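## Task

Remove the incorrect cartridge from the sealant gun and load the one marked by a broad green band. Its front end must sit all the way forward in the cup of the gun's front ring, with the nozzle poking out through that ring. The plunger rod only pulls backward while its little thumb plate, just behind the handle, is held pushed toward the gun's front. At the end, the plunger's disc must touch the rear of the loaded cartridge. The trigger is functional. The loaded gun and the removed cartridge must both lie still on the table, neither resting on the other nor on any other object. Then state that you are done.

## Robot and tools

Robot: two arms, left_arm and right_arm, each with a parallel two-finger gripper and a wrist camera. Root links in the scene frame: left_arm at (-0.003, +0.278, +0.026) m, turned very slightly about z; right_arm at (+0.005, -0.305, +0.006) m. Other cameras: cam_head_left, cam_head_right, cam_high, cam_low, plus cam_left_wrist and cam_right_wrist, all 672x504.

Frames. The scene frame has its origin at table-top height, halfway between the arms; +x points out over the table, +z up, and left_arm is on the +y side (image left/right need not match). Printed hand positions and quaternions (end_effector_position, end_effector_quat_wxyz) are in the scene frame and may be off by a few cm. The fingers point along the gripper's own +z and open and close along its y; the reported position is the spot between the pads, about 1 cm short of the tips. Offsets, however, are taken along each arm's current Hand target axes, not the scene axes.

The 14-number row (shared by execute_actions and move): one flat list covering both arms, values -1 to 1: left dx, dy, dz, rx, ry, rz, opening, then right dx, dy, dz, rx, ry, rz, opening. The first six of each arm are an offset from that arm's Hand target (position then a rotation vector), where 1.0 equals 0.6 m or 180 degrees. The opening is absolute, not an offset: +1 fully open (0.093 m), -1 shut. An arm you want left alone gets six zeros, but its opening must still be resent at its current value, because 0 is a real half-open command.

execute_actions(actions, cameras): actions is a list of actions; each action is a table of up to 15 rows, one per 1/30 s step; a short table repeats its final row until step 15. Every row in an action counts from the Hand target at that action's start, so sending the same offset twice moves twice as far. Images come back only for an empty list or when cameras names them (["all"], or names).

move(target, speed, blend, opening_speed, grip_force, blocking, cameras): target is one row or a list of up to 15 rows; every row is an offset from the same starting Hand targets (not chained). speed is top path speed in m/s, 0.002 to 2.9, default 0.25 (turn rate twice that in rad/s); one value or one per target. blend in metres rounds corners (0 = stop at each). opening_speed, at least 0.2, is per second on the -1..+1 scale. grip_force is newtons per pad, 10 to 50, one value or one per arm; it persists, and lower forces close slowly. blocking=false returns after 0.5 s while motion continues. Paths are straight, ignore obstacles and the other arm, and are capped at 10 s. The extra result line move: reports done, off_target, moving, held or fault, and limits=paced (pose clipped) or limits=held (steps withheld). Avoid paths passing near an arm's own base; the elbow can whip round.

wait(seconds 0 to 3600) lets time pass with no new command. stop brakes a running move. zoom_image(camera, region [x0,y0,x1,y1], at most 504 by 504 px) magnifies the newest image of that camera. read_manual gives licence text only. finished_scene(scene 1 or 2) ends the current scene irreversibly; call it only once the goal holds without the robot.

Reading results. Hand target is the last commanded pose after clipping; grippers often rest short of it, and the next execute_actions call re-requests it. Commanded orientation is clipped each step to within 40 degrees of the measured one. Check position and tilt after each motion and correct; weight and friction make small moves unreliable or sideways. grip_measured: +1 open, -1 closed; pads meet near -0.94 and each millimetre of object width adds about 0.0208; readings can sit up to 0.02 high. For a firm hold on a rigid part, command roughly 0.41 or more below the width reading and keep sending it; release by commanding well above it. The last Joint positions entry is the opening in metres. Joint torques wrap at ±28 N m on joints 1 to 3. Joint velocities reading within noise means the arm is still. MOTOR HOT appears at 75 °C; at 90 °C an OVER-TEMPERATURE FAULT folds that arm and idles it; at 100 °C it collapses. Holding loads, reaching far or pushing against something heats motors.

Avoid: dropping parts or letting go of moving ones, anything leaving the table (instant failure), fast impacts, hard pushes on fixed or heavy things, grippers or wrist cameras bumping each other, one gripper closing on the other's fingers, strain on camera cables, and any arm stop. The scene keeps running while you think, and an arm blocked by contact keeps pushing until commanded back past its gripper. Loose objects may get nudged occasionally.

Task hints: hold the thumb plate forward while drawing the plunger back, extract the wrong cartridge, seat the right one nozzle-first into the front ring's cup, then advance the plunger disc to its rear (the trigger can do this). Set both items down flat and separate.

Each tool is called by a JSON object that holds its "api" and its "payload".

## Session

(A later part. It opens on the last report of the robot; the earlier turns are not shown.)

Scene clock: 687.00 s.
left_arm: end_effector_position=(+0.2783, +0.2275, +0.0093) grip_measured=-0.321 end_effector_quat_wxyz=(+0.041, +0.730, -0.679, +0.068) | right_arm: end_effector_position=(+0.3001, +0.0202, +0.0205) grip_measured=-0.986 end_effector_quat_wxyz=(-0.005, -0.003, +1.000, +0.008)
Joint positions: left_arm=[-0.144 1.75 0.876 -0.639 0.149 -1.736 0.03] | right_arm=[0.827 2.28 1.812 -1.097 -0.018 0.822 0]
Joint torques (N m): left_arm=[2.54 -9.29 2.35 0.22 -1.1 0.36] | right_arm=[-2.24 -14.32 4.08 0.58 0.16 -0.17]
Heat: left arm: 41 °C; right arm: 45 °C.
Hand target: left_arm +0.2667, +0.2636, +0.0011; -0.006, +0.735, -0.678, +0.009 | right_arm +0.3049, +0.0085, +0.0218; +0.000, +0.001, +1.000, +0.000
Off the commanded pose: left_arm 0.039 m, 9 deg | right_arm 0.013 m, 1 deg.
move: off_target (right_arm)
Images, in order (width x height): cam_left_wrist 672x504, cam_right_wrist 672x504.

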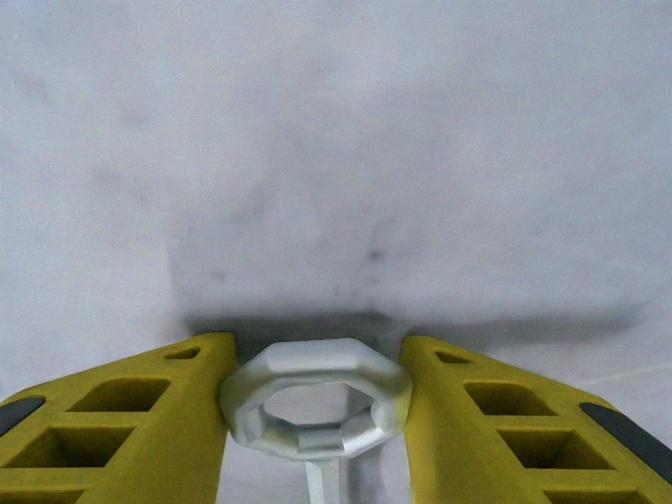

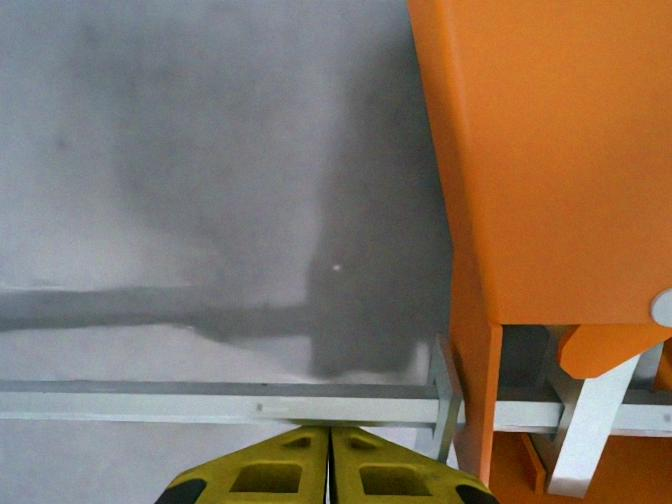

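{"api": "move", "payload": {"target": [0,0,0,0,0,0,-0.75, -0.012,0.02,-0.025,0,0,0,-1], "speed": 0.08, "cameras": ["cam_right_wrist"]}}

{"api": "move", "payload": {"target": [0,0,0,0,0,0,-0.75, 0,-0.045,0,0,0,0,-1], "speed": 0.08, "cameras": ["cam_right_wrist","cam_left_wrist"]}}

Scene clock: 699.20 s.
left_arm: end_effector_position=(+0.2783, +0.2275, +0.0093) grip_measured=-0.321 end_effector_quat_wxyz=(+0.041, +0.730, -0.679, +0.068) | right_arm: end_effector_position=(+0.3062, +0.0206, +0.0338) grip_measured=-0.986 end_effector_quat_wxyz=(-0.007, +0.001, +1.000, +0.002)
Joint positions: left_arm=[-0.144 1.75 0.876 -0.639 0.149 -1.736 0.03] | right_arm=[0.819 2.3 1.899 -1.176 -0.012 0.821 0]
Joint torques (N m): left_arm=[2.56 -9.39 2.36 0.2 -1.1 0.36] | right_arm=[-1.02 -11.9 7.87 0.43 0.13 -0.11]
Heat: left arm: 40 °C; right arm: 45 °C.
Hand target: left_arm +0.2667, +0.2636, +0.0011; -0.006, +0.735, -0.678, +0.009 | right_arm +0.3122, +0.0205, +0.0368; +0.000, +0.001, +1.000, +0.000
Off the commanded pose: left_arm 0.039 m, 9 deg | right_arm 0.007 m, 1 deg.
move: done

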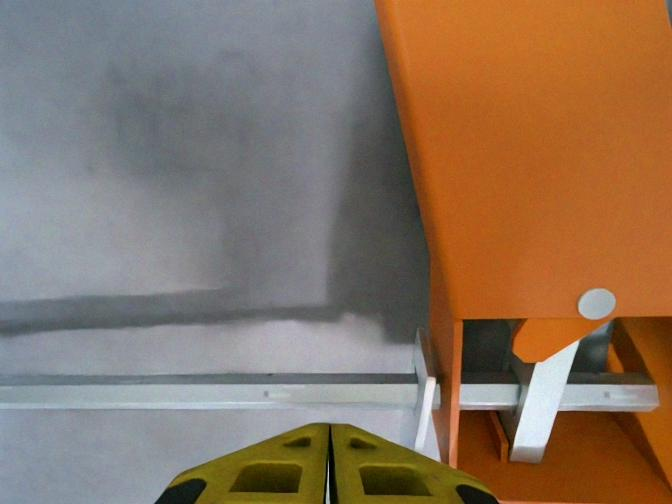

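Scene clock: 700.07 s.
left_arm: end_effector_position=(+0.2783, +0.2278, +0.0093) grip_measured=-0.321 end_effector_quat_wxyz=(+0.041, +0.730, -0.679, +0.068) | right_arm: end_effector_position=(+0.3073, +0.0090, +0.0315) grip_measured=-0.986 end_effector_quat_wxyz=(-0.007, -0.005, +1.000, +0.014)
Joint positions: left_arm=[-0.143 1.75 0.876 -0.639 0.147 -1.735 0.03] | right_arm=[0.793 2.252 1.809 -1.118 -0.03 0.783 0]
Joint torques (N m): left_arm=[2.55 -9.35 2.39 0.2 -1.1 0.35] | right_arm=[-2.67 -15.02 4.36 0.43 0.28 -0.16]
Heat: left arm: 40 °C; right arm: 45 °C.
Hand target: left_arm +0.2667, +0.2636, +0.0011; -0.006, +0.735, -0.678, +0.009 | right_arm +0.3121, -0.0065, +0.0368; +0.000, +0.001, +1.000, +0.000
Off the commanded pose: left_arm 0.039 m, 9 deg | right_arm 0.017 m, 2 deg.
move: off_target (right_arm)
Images, in order (width x height): cam_left_wrist 672x504, cam_right_wrist 672x504.

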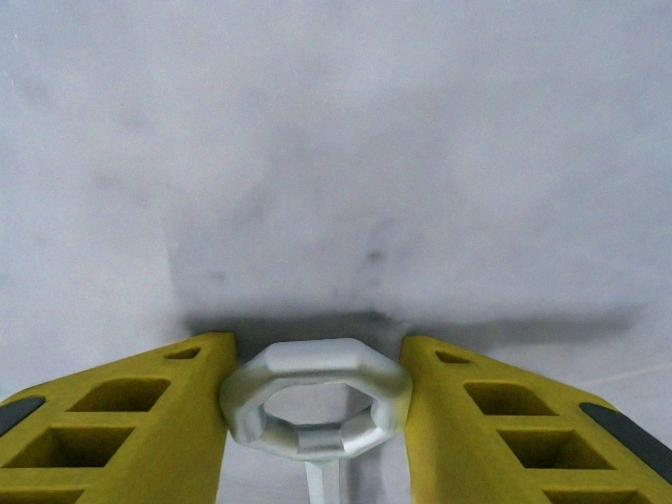

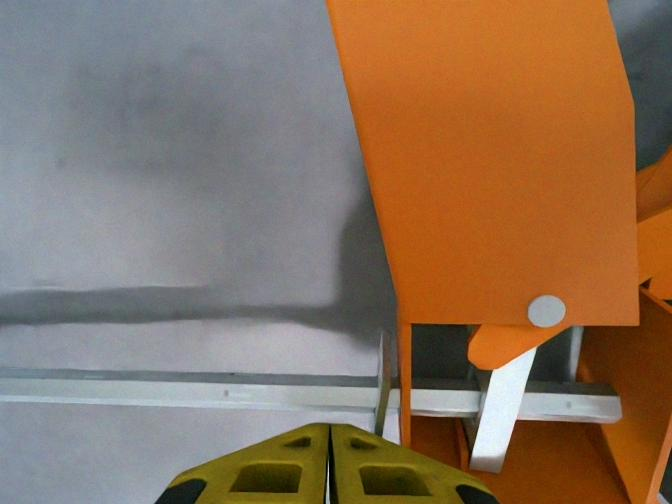

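{"api": "move", "payload": {"target": [0,0,0,0,0,0,-0.75, 0,-0.03,0,0,0,0,-1], "speed": 0.06, "cameras": ["cam_right_wrist","cam_left_wrist"]}}

{"api": "zoom_image", "payload": {"camera": "cam_right_wrist", "region": [300, 280, 500, 504]}}

Scene clock: 714.83 s.
left_arm: end_effector_position=(+0.2783, +0.2278, +0.0093) grip_measured=-0.321 end_effector_quat_wxyz=(+0.041, +0.730, -0.679, +0.068) | right_arm: end_effector_position=(+0.3081, +0.0029, +0.0353) grip_measured=-0.986 end_effector_quat_wxyz=(-0.004, -0.010, +0.999, +0.036)
Joint positions: left_arm=[-0.143 1.75 0.876 -0.639 0.147 -1.735 0.03] | right_arm=[0.77 2.199 1.735 -1.062 -0.058 0.751 0]
Joint torques (N m): left_arm=[2.51 -9.39 2.33 0.2 -1.1 0.35] | right_arm=[-3.37 -14.16 4 0.23 0.55 -0.15]
Heat: left arm: 40 °C; right arm: 46 °C.
Hand target: left_arm +0.2667, +0.2636, +0.0011; -0.006, +0.735, -0.678, +0.009 | right_arm +0.3122, -0.0244, +0.0369; +0.000, +0.001, +1.000, +0.001
Off the commanded pose: left_arm 0.039 m, 9 deg | right_arm 0.028 m, 4 deg.
move: off_target (right_arm)
Images, in order (width x height): cam_left_wrist 672x504, cam_right_wrist 672x504.

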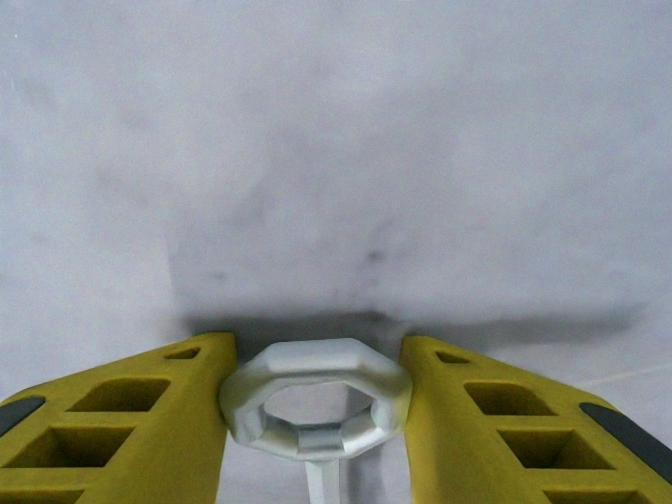

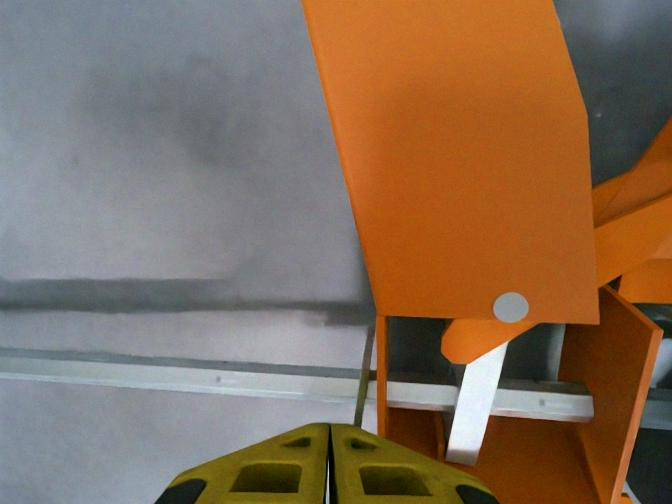

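Scaled by 2.250 from the camera's image (finer frame: 960x720).

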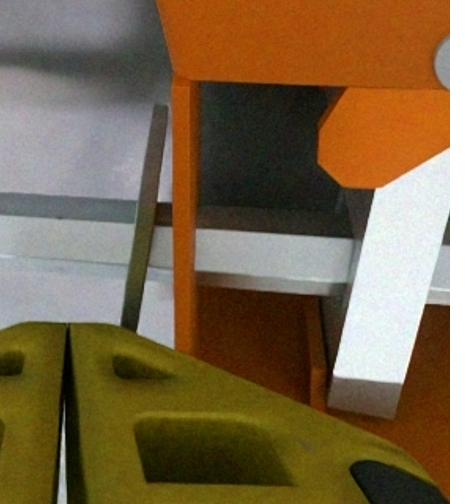

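{"api": "move", "payload": {"target": [[0,0,0,0,0,0,-0.75, 0,0.083,-0.05,0,0,0,-1],[0,0,0,0,0,0,-0.75, 0.237,0.04,-0.138,0,-0.389,0,-1]], "blend": [0.02,0], "cameras": ["cam_right_wrist","cam_head_left","cam_low","cam_left_wrist"]}}

Scene clock: 759.07 s.
left_arm: end_effector_position=(+0.2783, +0.2278, +0.0093) grip_measured=-0.321 end_effector_quat_wxyz=(+0.041, +0.730, -0.679, +0.068) | right_arm: end_effector_position=(+0.1696, -0.0006, +0.1182) grip_measured=-0.986 end_effector_quat_wxyz=(+0.567, -0.002, +0.824, +0.001)
Joint positions: left_arm=[-0.143 1.75 0.876 -0.639 0.147 -1.735 0.03] | right_arm=[1.547 1.796 1.038 -0.738 1.205 1.491 0]
Joint torques (N m): left_arm=[2.56 -9.39 2.36 0.21 -1.09 0.34] | right_arm=[-0.36 -7.24 5.96 0.55 0.82 0.18]
Heat: left arm: 40 °C; right arm: 52 °C.
Hand target: left_arm +0.2667, +0.2636, +0.0011; -0.006, +0.735, -0.678, +0.009 | right_arm +0.1700, -0.0004, +0.1197; +0.573, +0.001, +0.819, +0.000
Off the commanded pose: left_arm 0.039 m, 9 deg | right_arm 0.002 m, 1 deg.
move: done
Images, in order (width x height): cam_head_left 672x504, cam_low 672x504, cam_left_wrist 672x504, cam_right_wrist 672x504.

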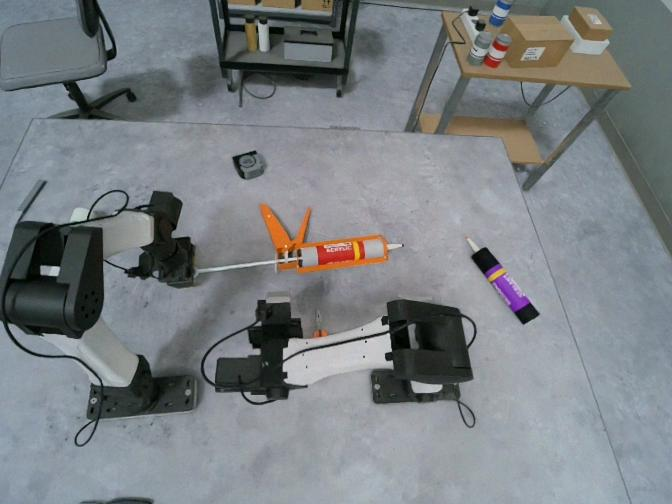

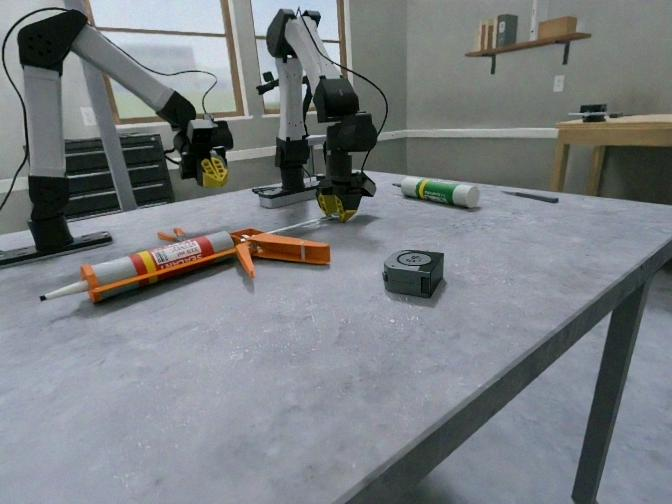

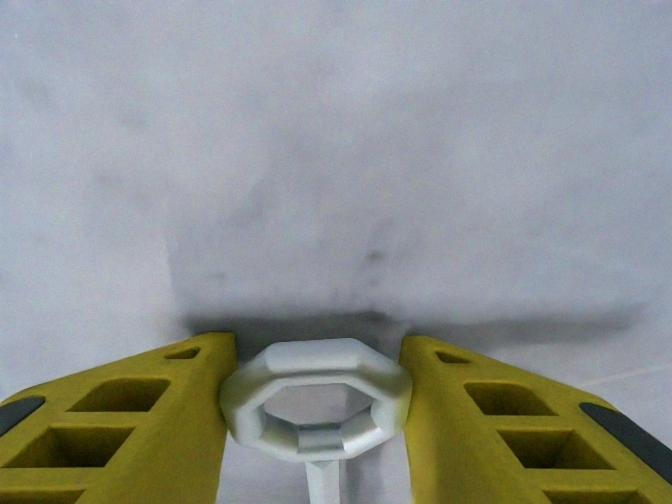

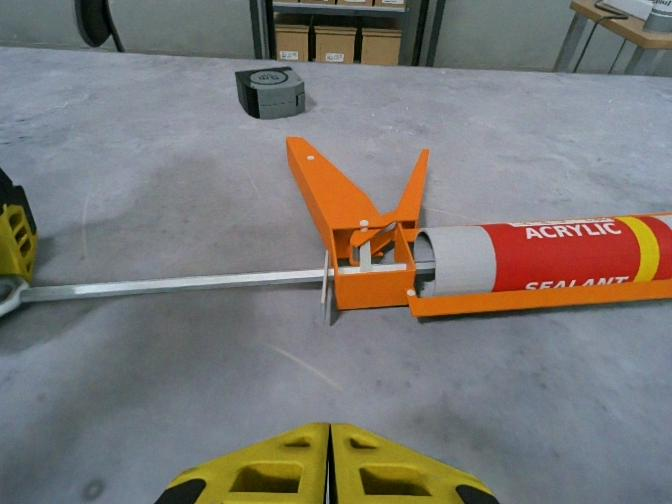

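{"api": "zoom_image", "payload": {"camera": "cam_right_wrist", "region": [270, 200, 470, 350]}}

Scaled by 2.520 from the camera's image (finer frame: 960x720).

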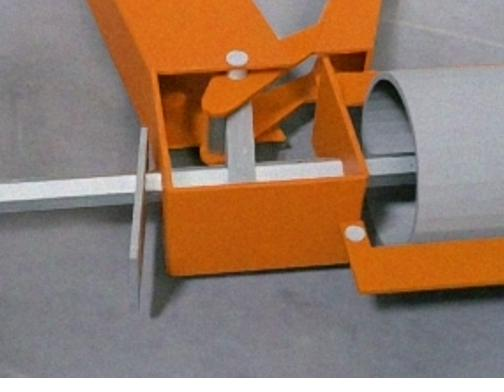

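{"api": "move", "payload": {"target": [0,0,0,0,0,0,-0.75, 0.0567,0.025,0.07,0,-0.12,0,-1], "cameras": ["cam_right_wrist"]}}

{"api": "zoom_image", "payload": {"camera": "cam_right_wrist", "region": [250, 150, 450, 300]}}

Scene clock: 771.43 s.
left_arm: end_effector_position=(+0.2783, +0.2278, +0.0093) grip_measured=-0.321 end_effector_quat_wxyz=(+0.041, +0.730, -0.679, +0.068) | right_arm: end_effector_position=(+0.1951, +0.0098, +0.0699) grip_measured=-0.986 end_effector_quat_wxyz=(+0.709, +0.013, +0.705, -0.035)
Joint positions: left_arm=[-0.143 1.75 0.876 -0.639 0.147 -1.735 0.03] | right_arm=[1.503 2.152 1.011 -0.358 1.578 1.469 0]
Joint torques (N m): left_arm=[2.54 -9.33 2.3 0.21 -1.08 0.35] | right_arm=[-1.06 -9.2 5.81 0.71 0.81 0.07]
Heat: left arm: 40 °C; right arm: 47 °C.
Hand target: left_arm +0.2667, +0.2636, +0.0011; -0.006, +0.735, -0.678, +0.009 | right_arm +0.1978, +0.0147, +0.0734; +0.717, +0.001, +0.697, +0.000
Off the commanded pose: left_arm 0.039 m, 9 deg | right_arm 0.007 m, 4 deg.
move: off_target (right_arm)

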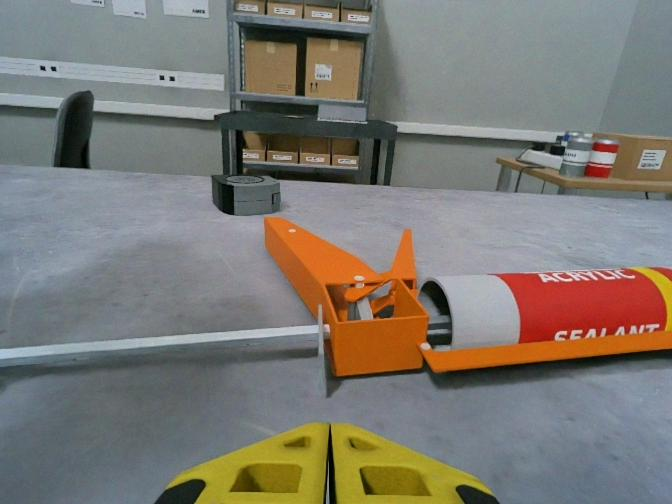

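Scaled by 2.520 from the camera's image (finer frame: 960x720).

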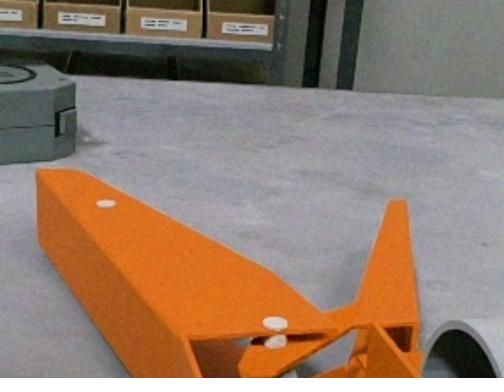

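{"api": "zoom_image", "payload": {"camera": "cam_right_wrist", "region": [270, 270, 470, 410]}}

Scaled by 2.520 from the camera's image (finer frame: 960x720).

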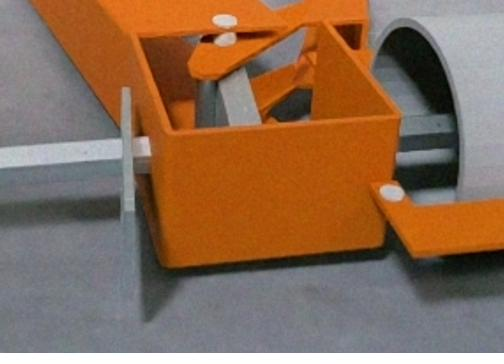

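{"api": "move", "payload": {"target": [[0,0,0,0,0,0,-0.75, -0.0425,0.05,0.088,0,0.509,0,-1],[0,0,0,0,0,0,-0.75, 0.043,0.05,0.1625,0,0.509,0,-1],[0,0,0,0,0,0,-0.75, 0.088,0.05,0.161,0,0.509,0,-1]], "speed": 0.15, "blend": [0.02,0,0], "cameras": ["cam_right_wrist"]}}

Scene clock: 805.27 s.
left_arm: end_effector_position=(+0.2783, +0.2278, +0.0093) grip_measured=-0.321 end_effector_quat_wxyz=(+0.041, +0.730, -0.679, +0.068) | right_arm: end_effector_position=(+0.2962, +0.0424, +0.0272) grip_measured=-0.986 end_effector_quat_wxyz=(+0.001, +0.006, +1.000, -0.004)
Joint positions: left_arm=[-0.143 1.75 0.876 -0.639 0.147 -1.735 0.03] | right_arm=[0.875 2.347 1.955 -1.183 0.006 0.888 0]
Joint torques (N m): left_arm=[2.56 -9.36 2.36 0.2 -1.1 0.35] | right_arm=[-0.49 -12.9 5.31 0.74 -0.05 -0.13]
Heat: left arm: 40 °C; right arm: 43 °C.
Hand target: left_arm +0.2667, +0.2636, +0.0011; -0.006, +0.735, -0.678, +0.009 | right_arm +0.2960, +0.0445, +0.0233; +0.000, +0.001, +1.000, +0.000
Off the commanded pose: left_arm 0.039 m, 9 deg | right_arm 0.004 m, 1 deg.
move: done

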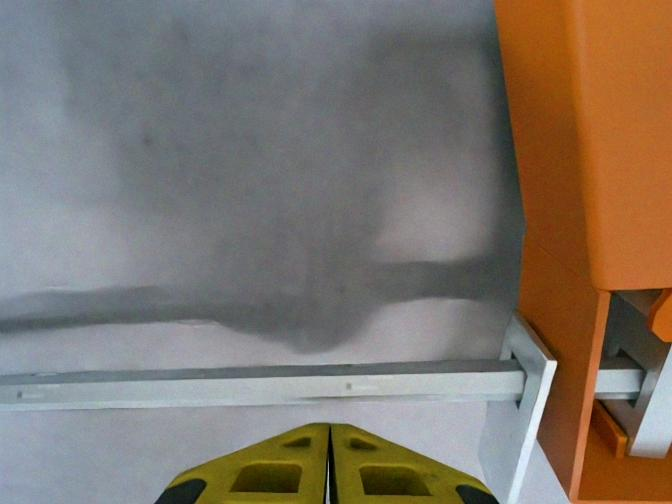

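{"api": "move", "payload": {"target": [0,0,0,0,0,0,-0.75, 0,-0.06,-0.008,0,0,0,-1], "speed": 0.08, "cameras": ["cam_right_wrist"]}}

{"api": "move", "payload": {"target": [0,0,0,0,0,0,-0.75, 0,-0.02,0,0,0,0,-1], "speed": 0.08, "cameras": ["cam_right_wrist"]}}

Scene clock: 810.80 s.
left_arm: end_effector_position=(+0.2783, +0.2278, +0.0093) grip_measured=-0.321 end_effector_quat_wxyz=(+0.040, +0.730, -0.679, +0.068) | right_arm: end_effector_position=(+0.2939, +0.0204, +0.0213) grip_measured=-0.986 end_effector_quat_wxyz=(-0.006, +0.001, +1.000, +0.012)
Joint positions: left_arm=[-0.143 1.75 0.876 -0.639 0.147 -1.735 0.03] | right_arm=[0.835 2.26 1.78 -1.082 -0.025 0.836 0]
Joint torques (N m): left_arm=[2.54 -9.33 2.35 0.23 -1.09 0.34] | right_arm=[-1.7 -15.31 4.49 0.38 0.2 -0.16]
Heat: left arm: 40 °C; right arm: 43 °C.
Hand target: left_arm +0.2667, +0.2636, +0.0011; -0.006, +0.735, -0.678, +0.008 | right_arm +0.2959, +0.0085, +0.0281; -0.001, +0.001, +1.000, +0.000
Off the commanded pose: left_arm 0.038 m, 9 deg | right_arm 0.014 m, 1 deg.
move: off_target (right_arm)

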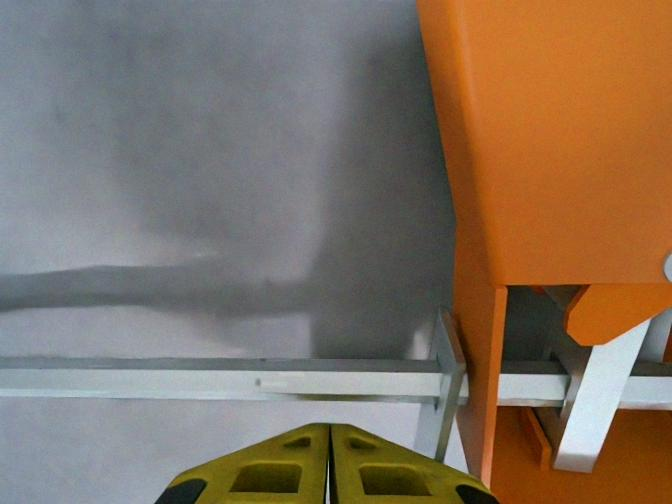

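Scene clock: 811.43 s.
left_arm: end_effector_position=(+0.2783, +0.2278, +0.0093) grip_measured=-0.321 end_effector_quat_wxyz=(+0.040, +0.730, -0.679, +0.068) | right_arm: end_effector_position=(+0.2929, +0.0181, +0.0230) grip_measured=-0.986 end_effector_quat_wxyz=(-0.002, -0.008, +1.000, +0.024)
Joint positions: left_arm=[-0.143 1.75 0.876 -0.639 0.147 -1.735 0.03] | right_arm=[0.829 2.225 1.728 -1.041 -0.036 0.814 0]
Joint torques (N m): left_arm=[2.54 -9.32 2.32 0.2 -1.08 0.34] | right_arm=[-2.89 -14.99 4.31 0.23 0.34 -0.11]
Heat: left arm: 40 °C; right arm: 43 °C.
Hand target: left_arm +0.2667, +0.2636, +0.0011; -0.006, +0.735, -0.678, +0.008 | right_arm +0.2958, -0.0033, +0.0281; +0.000, +0.001, +1.000, +0.000
Off the commanded pose: left_arm 0.039 m, 9 deg | right_arm 0.022 m, 3 deg.
move: off_target (right_arm)

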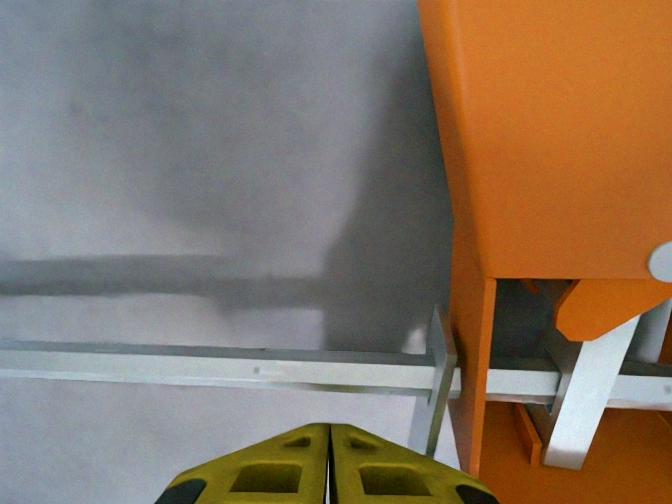

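{"api": "move", "payload": {"target": [0,0,0,0,0,0,-0.75, 0,-0.025,0,0,0,0,-1], "speed": 0.08, "cameras": ["cam_right_wrist"]}}

{"api": "move", "payload": {"target": [0,0,0,0,0,0,-0.75, 0,-0.03,0,0,0,0,-1], "speed": 0.08, "cameras": ["cam_right_wrist"]}}

Scene clock: 817.17 s.
left_arm: end_effector_position=(+0.2783, +0.2278, +0.0093) grip_measured=-0.321 end_effector_quat_wxyz=(+0.040, +0.730, -0.679, +0.068) | right_arm: end_effector_position=(+0.2947, +0.0123, +0.0275) grip_measured=-0.986 end_effector_quat_wxyz=(+0.003, -0.011, +0.999, +0.043)
Joint positions: left_arm=[-0.143 1.75 0.876 -0.639 0.147 -1.735 0.03] | right_arm=[0.809 2.177 1.666 -0.994 -0.056 0.789 0]
Joint torques (N m): left_arm=[2.52 -9.33 2.29 0.2 -1.1 0.35] | right_arm=[-3.22 -13.89 3.96 0.01 0.52 -0.13]
Heat: left arm: 40 °C; right arm: 44 °C.
Hand target: left_arm +0.2667, +0.2636, +0.0011; -0.006, +0.735, -0.678, +0.008 | right_arm +0.2959, -0.0185, +0.0281; +0.000, +0.001, +1.000, +0.000
Off the commanded pose: left_arm 0.039 m, 9 deg | right_arm 0.031 m, 5 deg.
move: off_target (right_arm)

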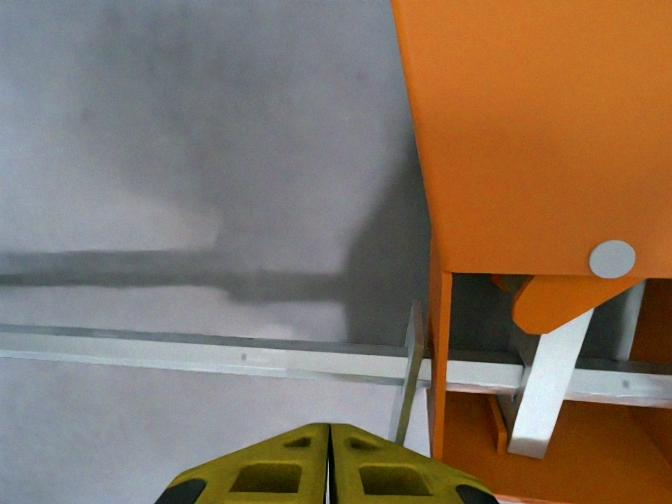

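Scene clock: 817.97 s.
left_arm: end_effector_position=(+0.2783, +0.2278, +0.0093) grip_measured=-0.321 end_effector_quat_wxyz=(+0.040, +0.730, -0.679, +0.068) | right_arm: end_effector_position=(+0.2954, +0.0039, +0.0328) grip_measured=-0.986 end_effector_quat_wxyz=(+0.006, -0.016, +0.998, +0.061)
Joint positions: left_arm=[-0.143 1.75 0.876 -0.639 0.147 -1.735 0.03] | right_arm=[0.785 2.125 1.601 -0.954 -0.079 0.756 0]
Joint torques (N m): left_arm=[2.58 -9.35 2.36 0.2 -1.09 0.34] | right_arm=[-3.88 -12.88 3.49 -0.06 0.75 -0.13]
Heat: left arm: 40 °C; right arm: 44 °C.
Hand target: left_arm +0.2667, +0.2636, +0.0011; -0.006, +0.735, -0.678, +0.008 | right_arm +0.2958, -0.0364, +0.0281; +0.000, +0.001, +1.000, +0.000
Off the commanded pose: left_arm 0.039 m, 9 deg | right_arm 0.041 m, 7 deg.
move: off_target (right_arm)

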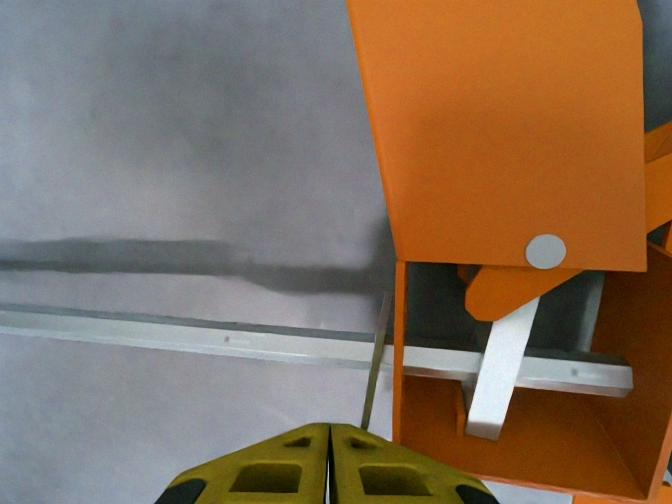

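{"api": "move", "payload": {"target": [[0,0,0,0,0,0,-0.75, 0.01,0.133,-0.05,0,0,0,-1],[0,0,0,0,0,0,-0.75, 0.035,0.077,-0.08,0.0087,-0.25,0.021,-0.3]], "speed": 0.15, "blend": [0.01,0], "cameras": ["cam_right_wrist"]}}

Scene clock: 863.17 s.
left_arm: end_effector_position=(+0.2783, +0.2278, +0.0093) grip_measured=-0.321 end_effector_quat_wxyz=(+0.040, +0.730, -0.679, +0.068) | right_arm: end_effector_position=(+0.2746, +0.0079, +0.0654) grip_measured=-0.301 end_effector_quat_wxyz=(+0.369, +0.023, +0.929, -0.029)
Joint positions: left_arm=[-0.143 1.75 0.876 -0.639 0.147 -1.735 0.03] | right_arm=[1.127 1.919 1.229 -0.575 0.706 1.063 0.031]
Joint torques (N m): left_arm=[2.54 -9.36 2.36 0.2 -1.09 0.33] | right_arm=[0.01 -12.82 5.09 1.47 0.6 0.1]
Heat: left arm: 40 °C; right arm: 48 °C.
Hand target: left_arm +0.2667, +0.2636, +0.0011; -0.006, +0.735, -0.678, +0.008 | right_arm +0.2749, +0.0097, +0.0761; +0.382, +0.033, +0.923, -0.013
Off the commanded pose: left_arm 0.039 m, 9 deg | right_arm 0.011 m, 3 deg.
move: off_target (right_arm); target 2's new opening was sent with right_arm's hand 0.011 m and 3 deg from that target

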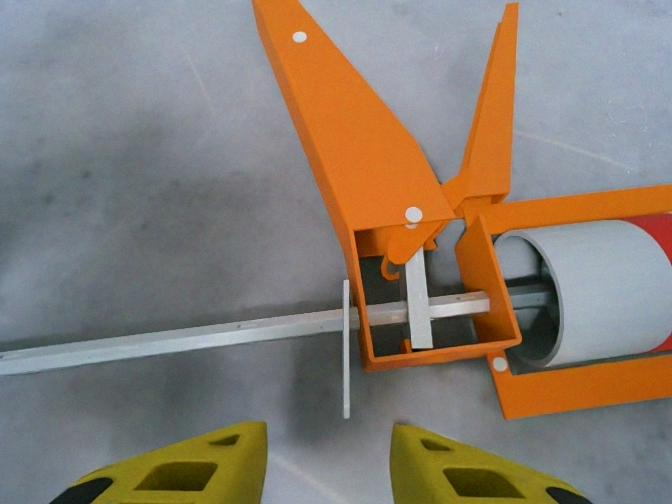

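{"api": "move", "payload": {"target": [0,0,0,0,0,0,-0.75, 0.0197,-0.0073,0.0393,0,0,0,-0.3], "speed": 0.1, "cameras": ["cam_right_wrist"]}}

Scene clock: 880.40 s.
left_arm: end_effector_position=(+0.2783, +0.2278, +0.0093) grip_measured=-0.321 end_effector_quat_wxyz=(+0.040, +0.730, -0.679, +0.068) | right_arm: end_effector_position=(+0.2807, +0.0068, +0.0548) grip_measured=-0.301 end_effector_quat_wxyz=(+0.380, +0.034, +0.924, -0.010)
Joint positions: left_arm=[-0.143 1.75 0.876 -0.639 0.147 -1.735 0.03] | right_arm=[1.112 1.919 1.165 -0.454 0.706 1.052 0.031]
Joint torques (N m): left_arm=[2.51 -9.33 2.3 0.21 -1.09 0.34] | right_arm=[-0.98 -8.99 5.15 1.6 0.47 -0.15]
Heat: left arm: 40 °C; right arm: 49 °C.
Hand target: left_arm +0.2667, +0.2636, +0.0011; -0.006, +0.735, -0.678, +0.008 | right_arm +0.2830, +0.0048, +0.0511; +0.382, +0.033, +0.923, -0.013
Off the commanded pose: left_arm 0.039 m, 9 deg | right_arm 0.005 m, 0 deg.
move: done

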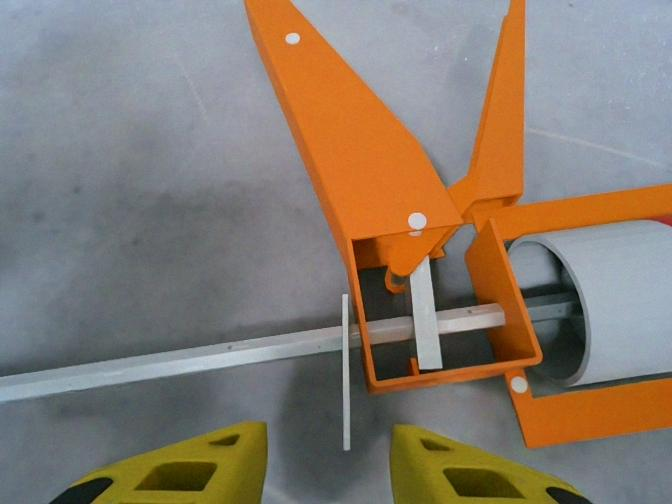

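{"api": "move", "payload": {"target": [0,0,0,0,0,0,-0.75, 0.018,-0.0053,0.047,0,0,0,-0.3], "speed": 0.1, "cameras": ["cam_right_wrist"]}}

Scene clock: 891.23 s.
left_arm: end_effector_position=(+0.2783, +0.2278, +0.0093) grip_measured=-0.321 end_effector_quat_wxyz=(+0.040, +0.730, -0.679, +0.068) | right_arm: end_effector_position=(+0.2913, -0.0033, +0.0239) grip_measured=-0.301 end_effector_quat_wxyz=(+0.376, +0.032, +0.926, -0.025)
Joint positions: left_arm=[-0.143 1.75 0.876 -0.639 0.147 -1.735 0.03] | right_arm=[1.076 1.983 1.117 -0.345 0.701 1.012 0.031]
Joint torques (N m): left_arm=[2.52 -9.33 2.32 0.21 -1.09 0.34] | right_arm=[-0.9 -9.54 4.93 1.8 0.4 -0.12]
Heat: left arm: 40 °C; right arm: 47 °C.
Hand target: left_arm +0.2667, +0.2636, +0.0011; -0.006, +0.735, -0.678, +0.008 | right_arm +0.2949, +0.0008, +0.0234; +0.382, +0.033, +0.923, -0.013
Off the commanded pose: left_arm 0.039 m, 9 deg | right_arm 0.006 m, 2 deg.
move: done

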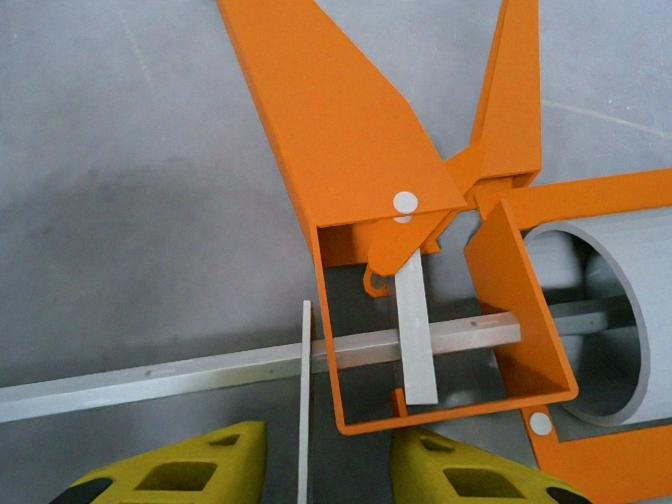

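{"api": "move", "payload": {"target": [0,0,0,0,0,0,-0.75, 0,0,0,0,0,0,-1], "opening_speed": 0.8, "cameras": ["cam_right_wrist","cam_left_wrist"]}}

Scene clock: 899.87 s.
left_arm: end_effector_position=(+0.2784, +0.2282, +0.0092) grip_measured=-0.321 end_effector_quat_wxyz=(+0.040, +0.730, -0.679, +0.067) | right_arm: end_effector_position=(+0.2911, +0.0002, +0.0228) grip_measured=-0.983 end_effector_quat_wxyz=(+0.374, +0.021, +0.927, -0.019)
Joint positions: left_arm=[-0.143 1.75 0.876 -0.639 0.146 -1.734 0.03] | right_arm=[1.076 1.983 1.112 -0.325 0.687 0.986 0]
Joint torques (N m): left_arm=[2.52 -9.35 2.37 0.21 -1.08 0.34] | right_arm=[-0.92 -9.63 5.26 1.66 0.53 0.09]
Heat: left arm: 40 °C; right arm: 45 °C.
Hand target: left_arm +0.2667, +0.2636, +0.0011; -0.006, +0.735, -0.678, +0.008 | right_arm +0.2949, +0.0008, +0.0234; +0.382, +0.033, +0.923, -0.013
Off the commanded pose: left_arm 0.038 m, 9 deg | right_arm 0.004 m, 2 deg.
move: done
Images, in order (width x height): cam_left_wrist 672x504, cam_right_wrist 672x504.

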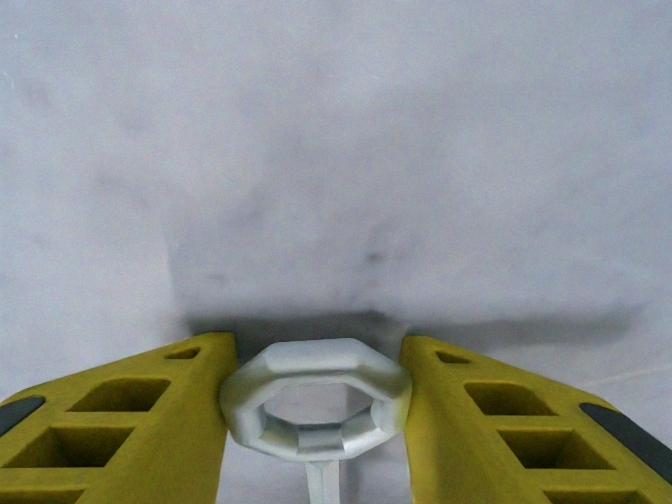

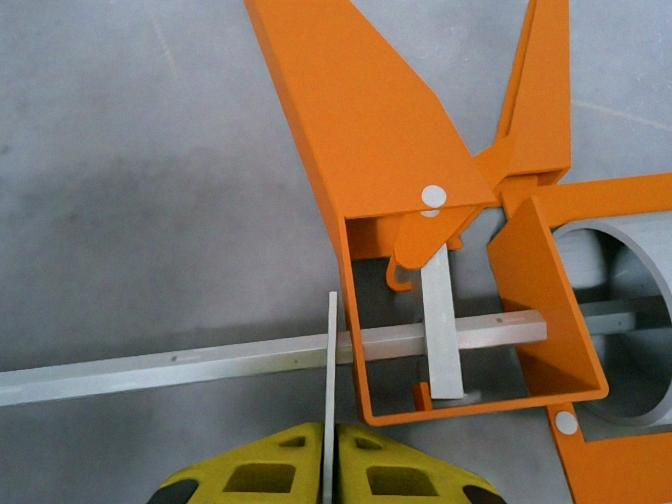

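{"api": "move", "payload": {"target": [0,0,0,0,0,0,-0.75, 0,-0.035,0,0,0,0,-1], "speed": 0.05, "cameras": ["cam_right_wrist","cam_left_wrist"]}}

Scene clock: 905.30 s.
left_arm: end_effector_position=(+0.2785, +0.2282, +0.0094) grip_measured=-0.321 end_effector_quat_wxyz=(+0.040, +0.729, -0.680, +0.068) | right_arm: end_effector_position=(+0.2907, -0.0010, +0.0217) grip_measured=-0.983 end_effector_quat_wxyz=(+0.381, +0.020, +0.924, +0.007)
Joint positions: left_arm=[-0.143 1.749 0.876 -0.639 0.146 -1.733 0.03] | right_arm=[1.069 1.951 1.04 -0.217 0.669 0.957 0]
Joint torques (N m): left_arm=[2.48 -9.22 2.32 0.21 -1.08 0.32] | right_arm=[-2.65 -12.12 3.67 1.21 0.58 0.1]
Heat: left arm: 40 °C; right arm: 44 °C.
Hand target: left_arm +0.2667, +0.2636, +0.0011; -0.006, +0.735, -0.678, +0.008 | right_arm +0.2935, -0.0202, +0.0235; +0.382, +0.033, +0.923, -0.013
Off the commanded pose: left_arm 0.038 m, 9 deg | right_arm 0.019 m, 3 deg.
move: off_target (right_arm)
Images, in order (width x height): cam_left_wrist 672x504, cam_right_wrist 672x504.

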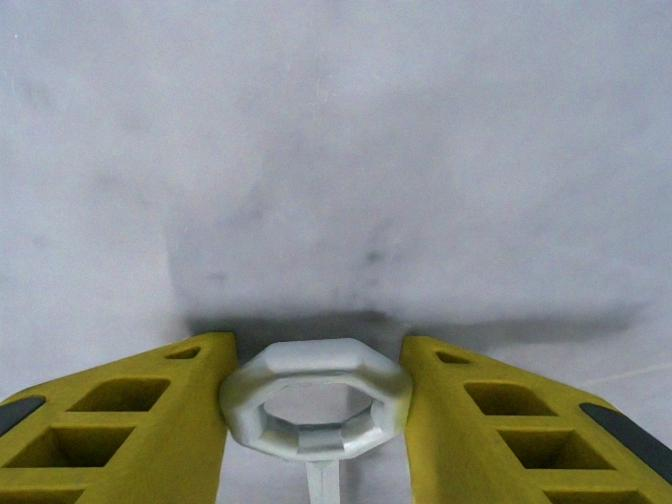

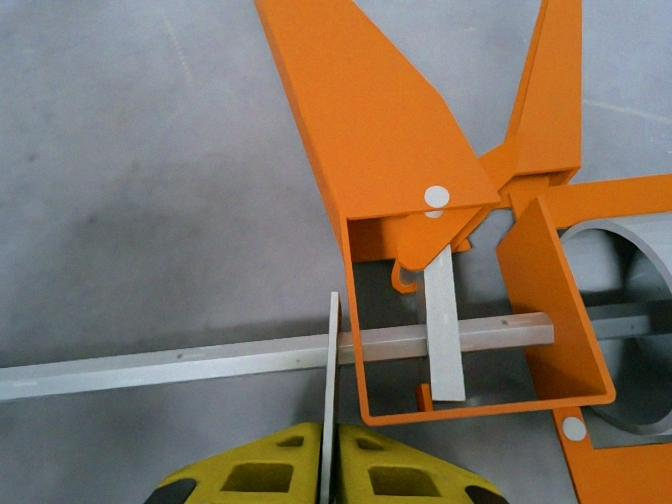

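{"api": "move", "payload": {"target": [0,0,0,0,0,0,-0.75, 0,-0.05,0,0,0,0,-1], "speed": 0.05, "cameras": ["cam_right_wrist","cam_left_wrist"]}}

Scene clock: 909.70 s.
left_arm: end_effector_position=(+0.2782, +0.2285, +0.0094) grip_measured=-0.322 end_effector_quat_wxyz=(+0.039, +0.726, -0.683, +0.067) | right_arm: end_effector_position=(+0.2891, -0.0148, +0.0214) grip_measured=-0.983 end_effector_quat_wxyz=(+0.378, +0.015, +0.925, +0.036)
Joint positions: left_arm=[-0.143 1.749 0.875 -0.639 0.144 -1.724 0.03] | right_arm=[1.037 1.877 0.92 -0.098 0.613 0.902 0]
Joint torques (N m): left_arm=[2.48 -9.26 2.29 0.22 -1.07 0.22] | right_arm=[-3.3 -12.34 3.08 0.89 0.96 0.17]
Heat: left arm: 39 °C; right arm: 44 °C.
Hand target: left_arm +0.2667, +0.2636, +0.0010; -0.007, +0.735, -0.678, +0.008 | right_arm +0.2913, -0.0500, +0.0235; +0.382, +0.033, +0.923, -0.013
Off the commanded pose: left_arm 0.038 m, 9 deg | right_arm 0.036 m, 6 deg.
move: off_target (right_arm)
Images, in order (width x height): cam_left_wrist 672x504, cam_right_wrist 672x504.

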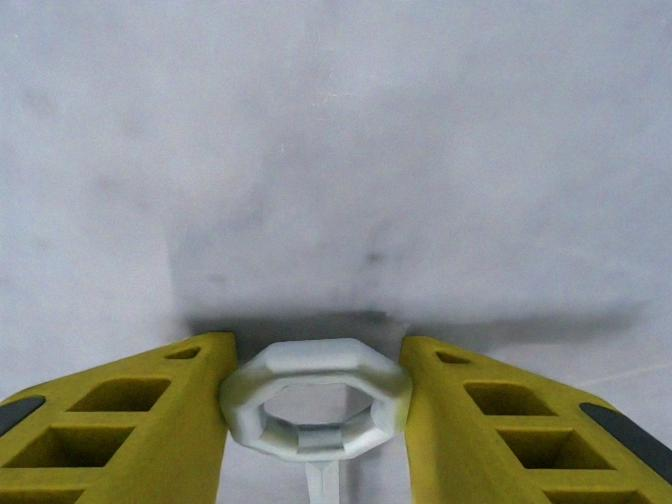

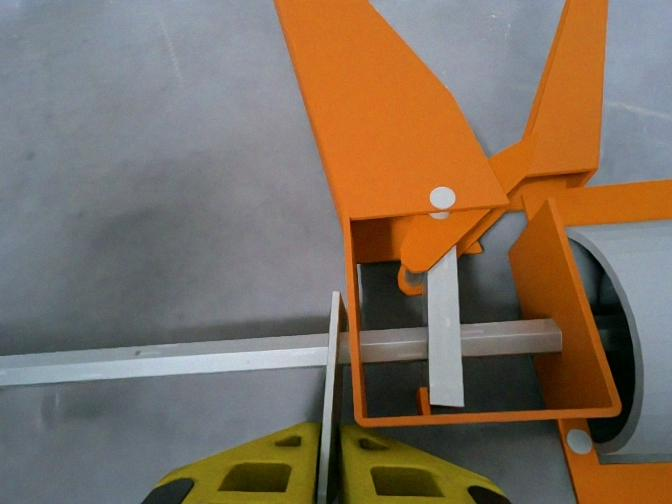

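{"api": "move", "payload": {"target": [-0.1,0,0,0,0,0,-0.75, 0,0,0,0,0,0,-1], "speed": 0.06, "cameras": ["cam_right_wrist","cam_left_wrist","cam_low"]}}

Scene clock: 917.67 s.
left_arm: end_effector_position=(+0.2674, +0.2637, +0.0111) grip_measured=-0.322 end_effector_quat_wxyz=(+0.082, +0.727, -0.676, +0.094) | right_arm: end_effector_position=(+0.2843, -0.0017, +0.0212) grip_measured=-0.979 end_effector_quat_wxyz=(+0.366, +0.004, +0.928, +0.064)
Joint positions: left_arm=[0.049 1.741 0.86 -0.688 0.25 -1.541 0.03] | right_arm=[1.045 1.875 0.92 -0.068 0.559 0.893 0]
Joint torques (N m): left_arm=[4.78 -9.44 3.58 0.33 -1.84 0.6] | right_arm=[-3.86 -12.12 3.11 0.64 1.47 0.21]
Heat: left arm: 39 °C; right arm: 45 °C.
Hand target: left_arm +0.2620, +0.3234, +0.0008; -0.007, +0.735, -0.678, +0.009 | right_arm +0.2913, -0.0501, +0.0235; +0.382, +0.033, +0.923, -0.013
Off the commanded pose: left_arm 0.061 m, 14 deg | right_arm 0.049 m, 10 deg.
move: off_target (left_arm)
Images, in order (width x height): cam_low 672x504, cam_left_wrist 672x504, cam_right_wrist 672x504.

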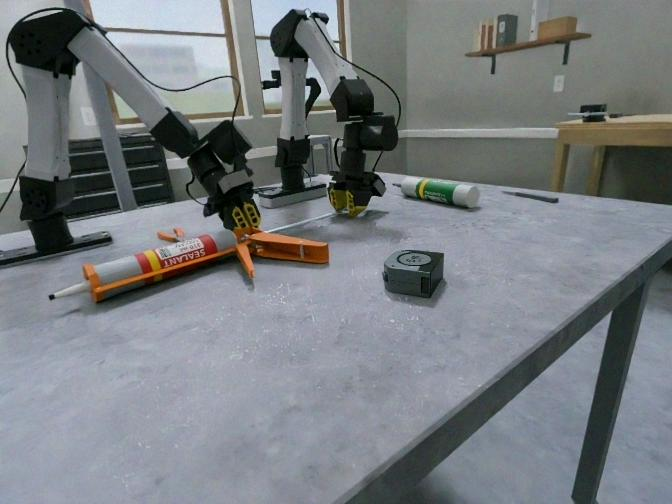

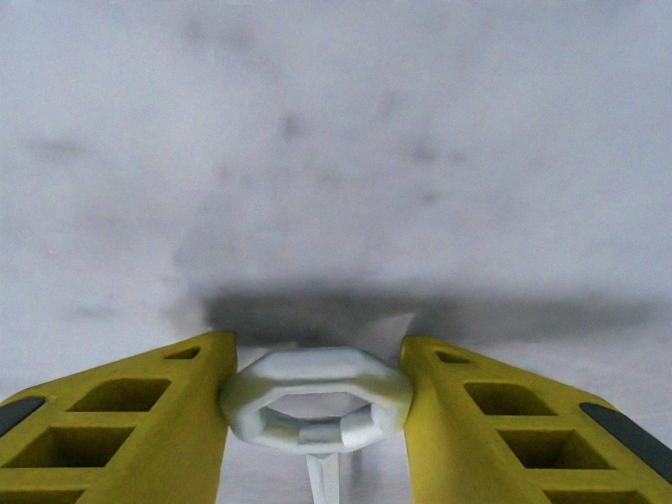

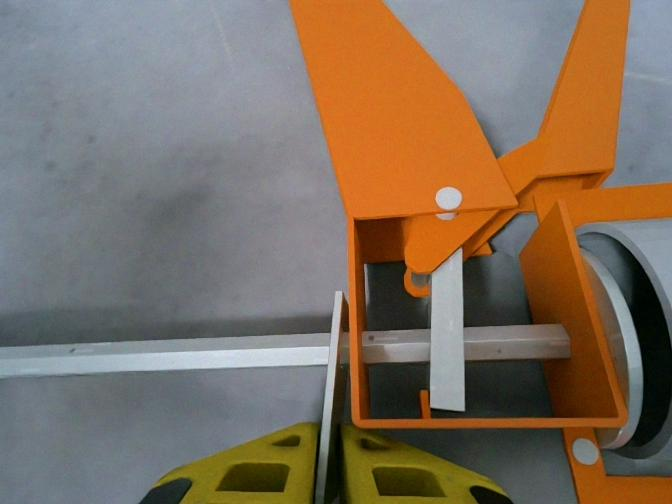

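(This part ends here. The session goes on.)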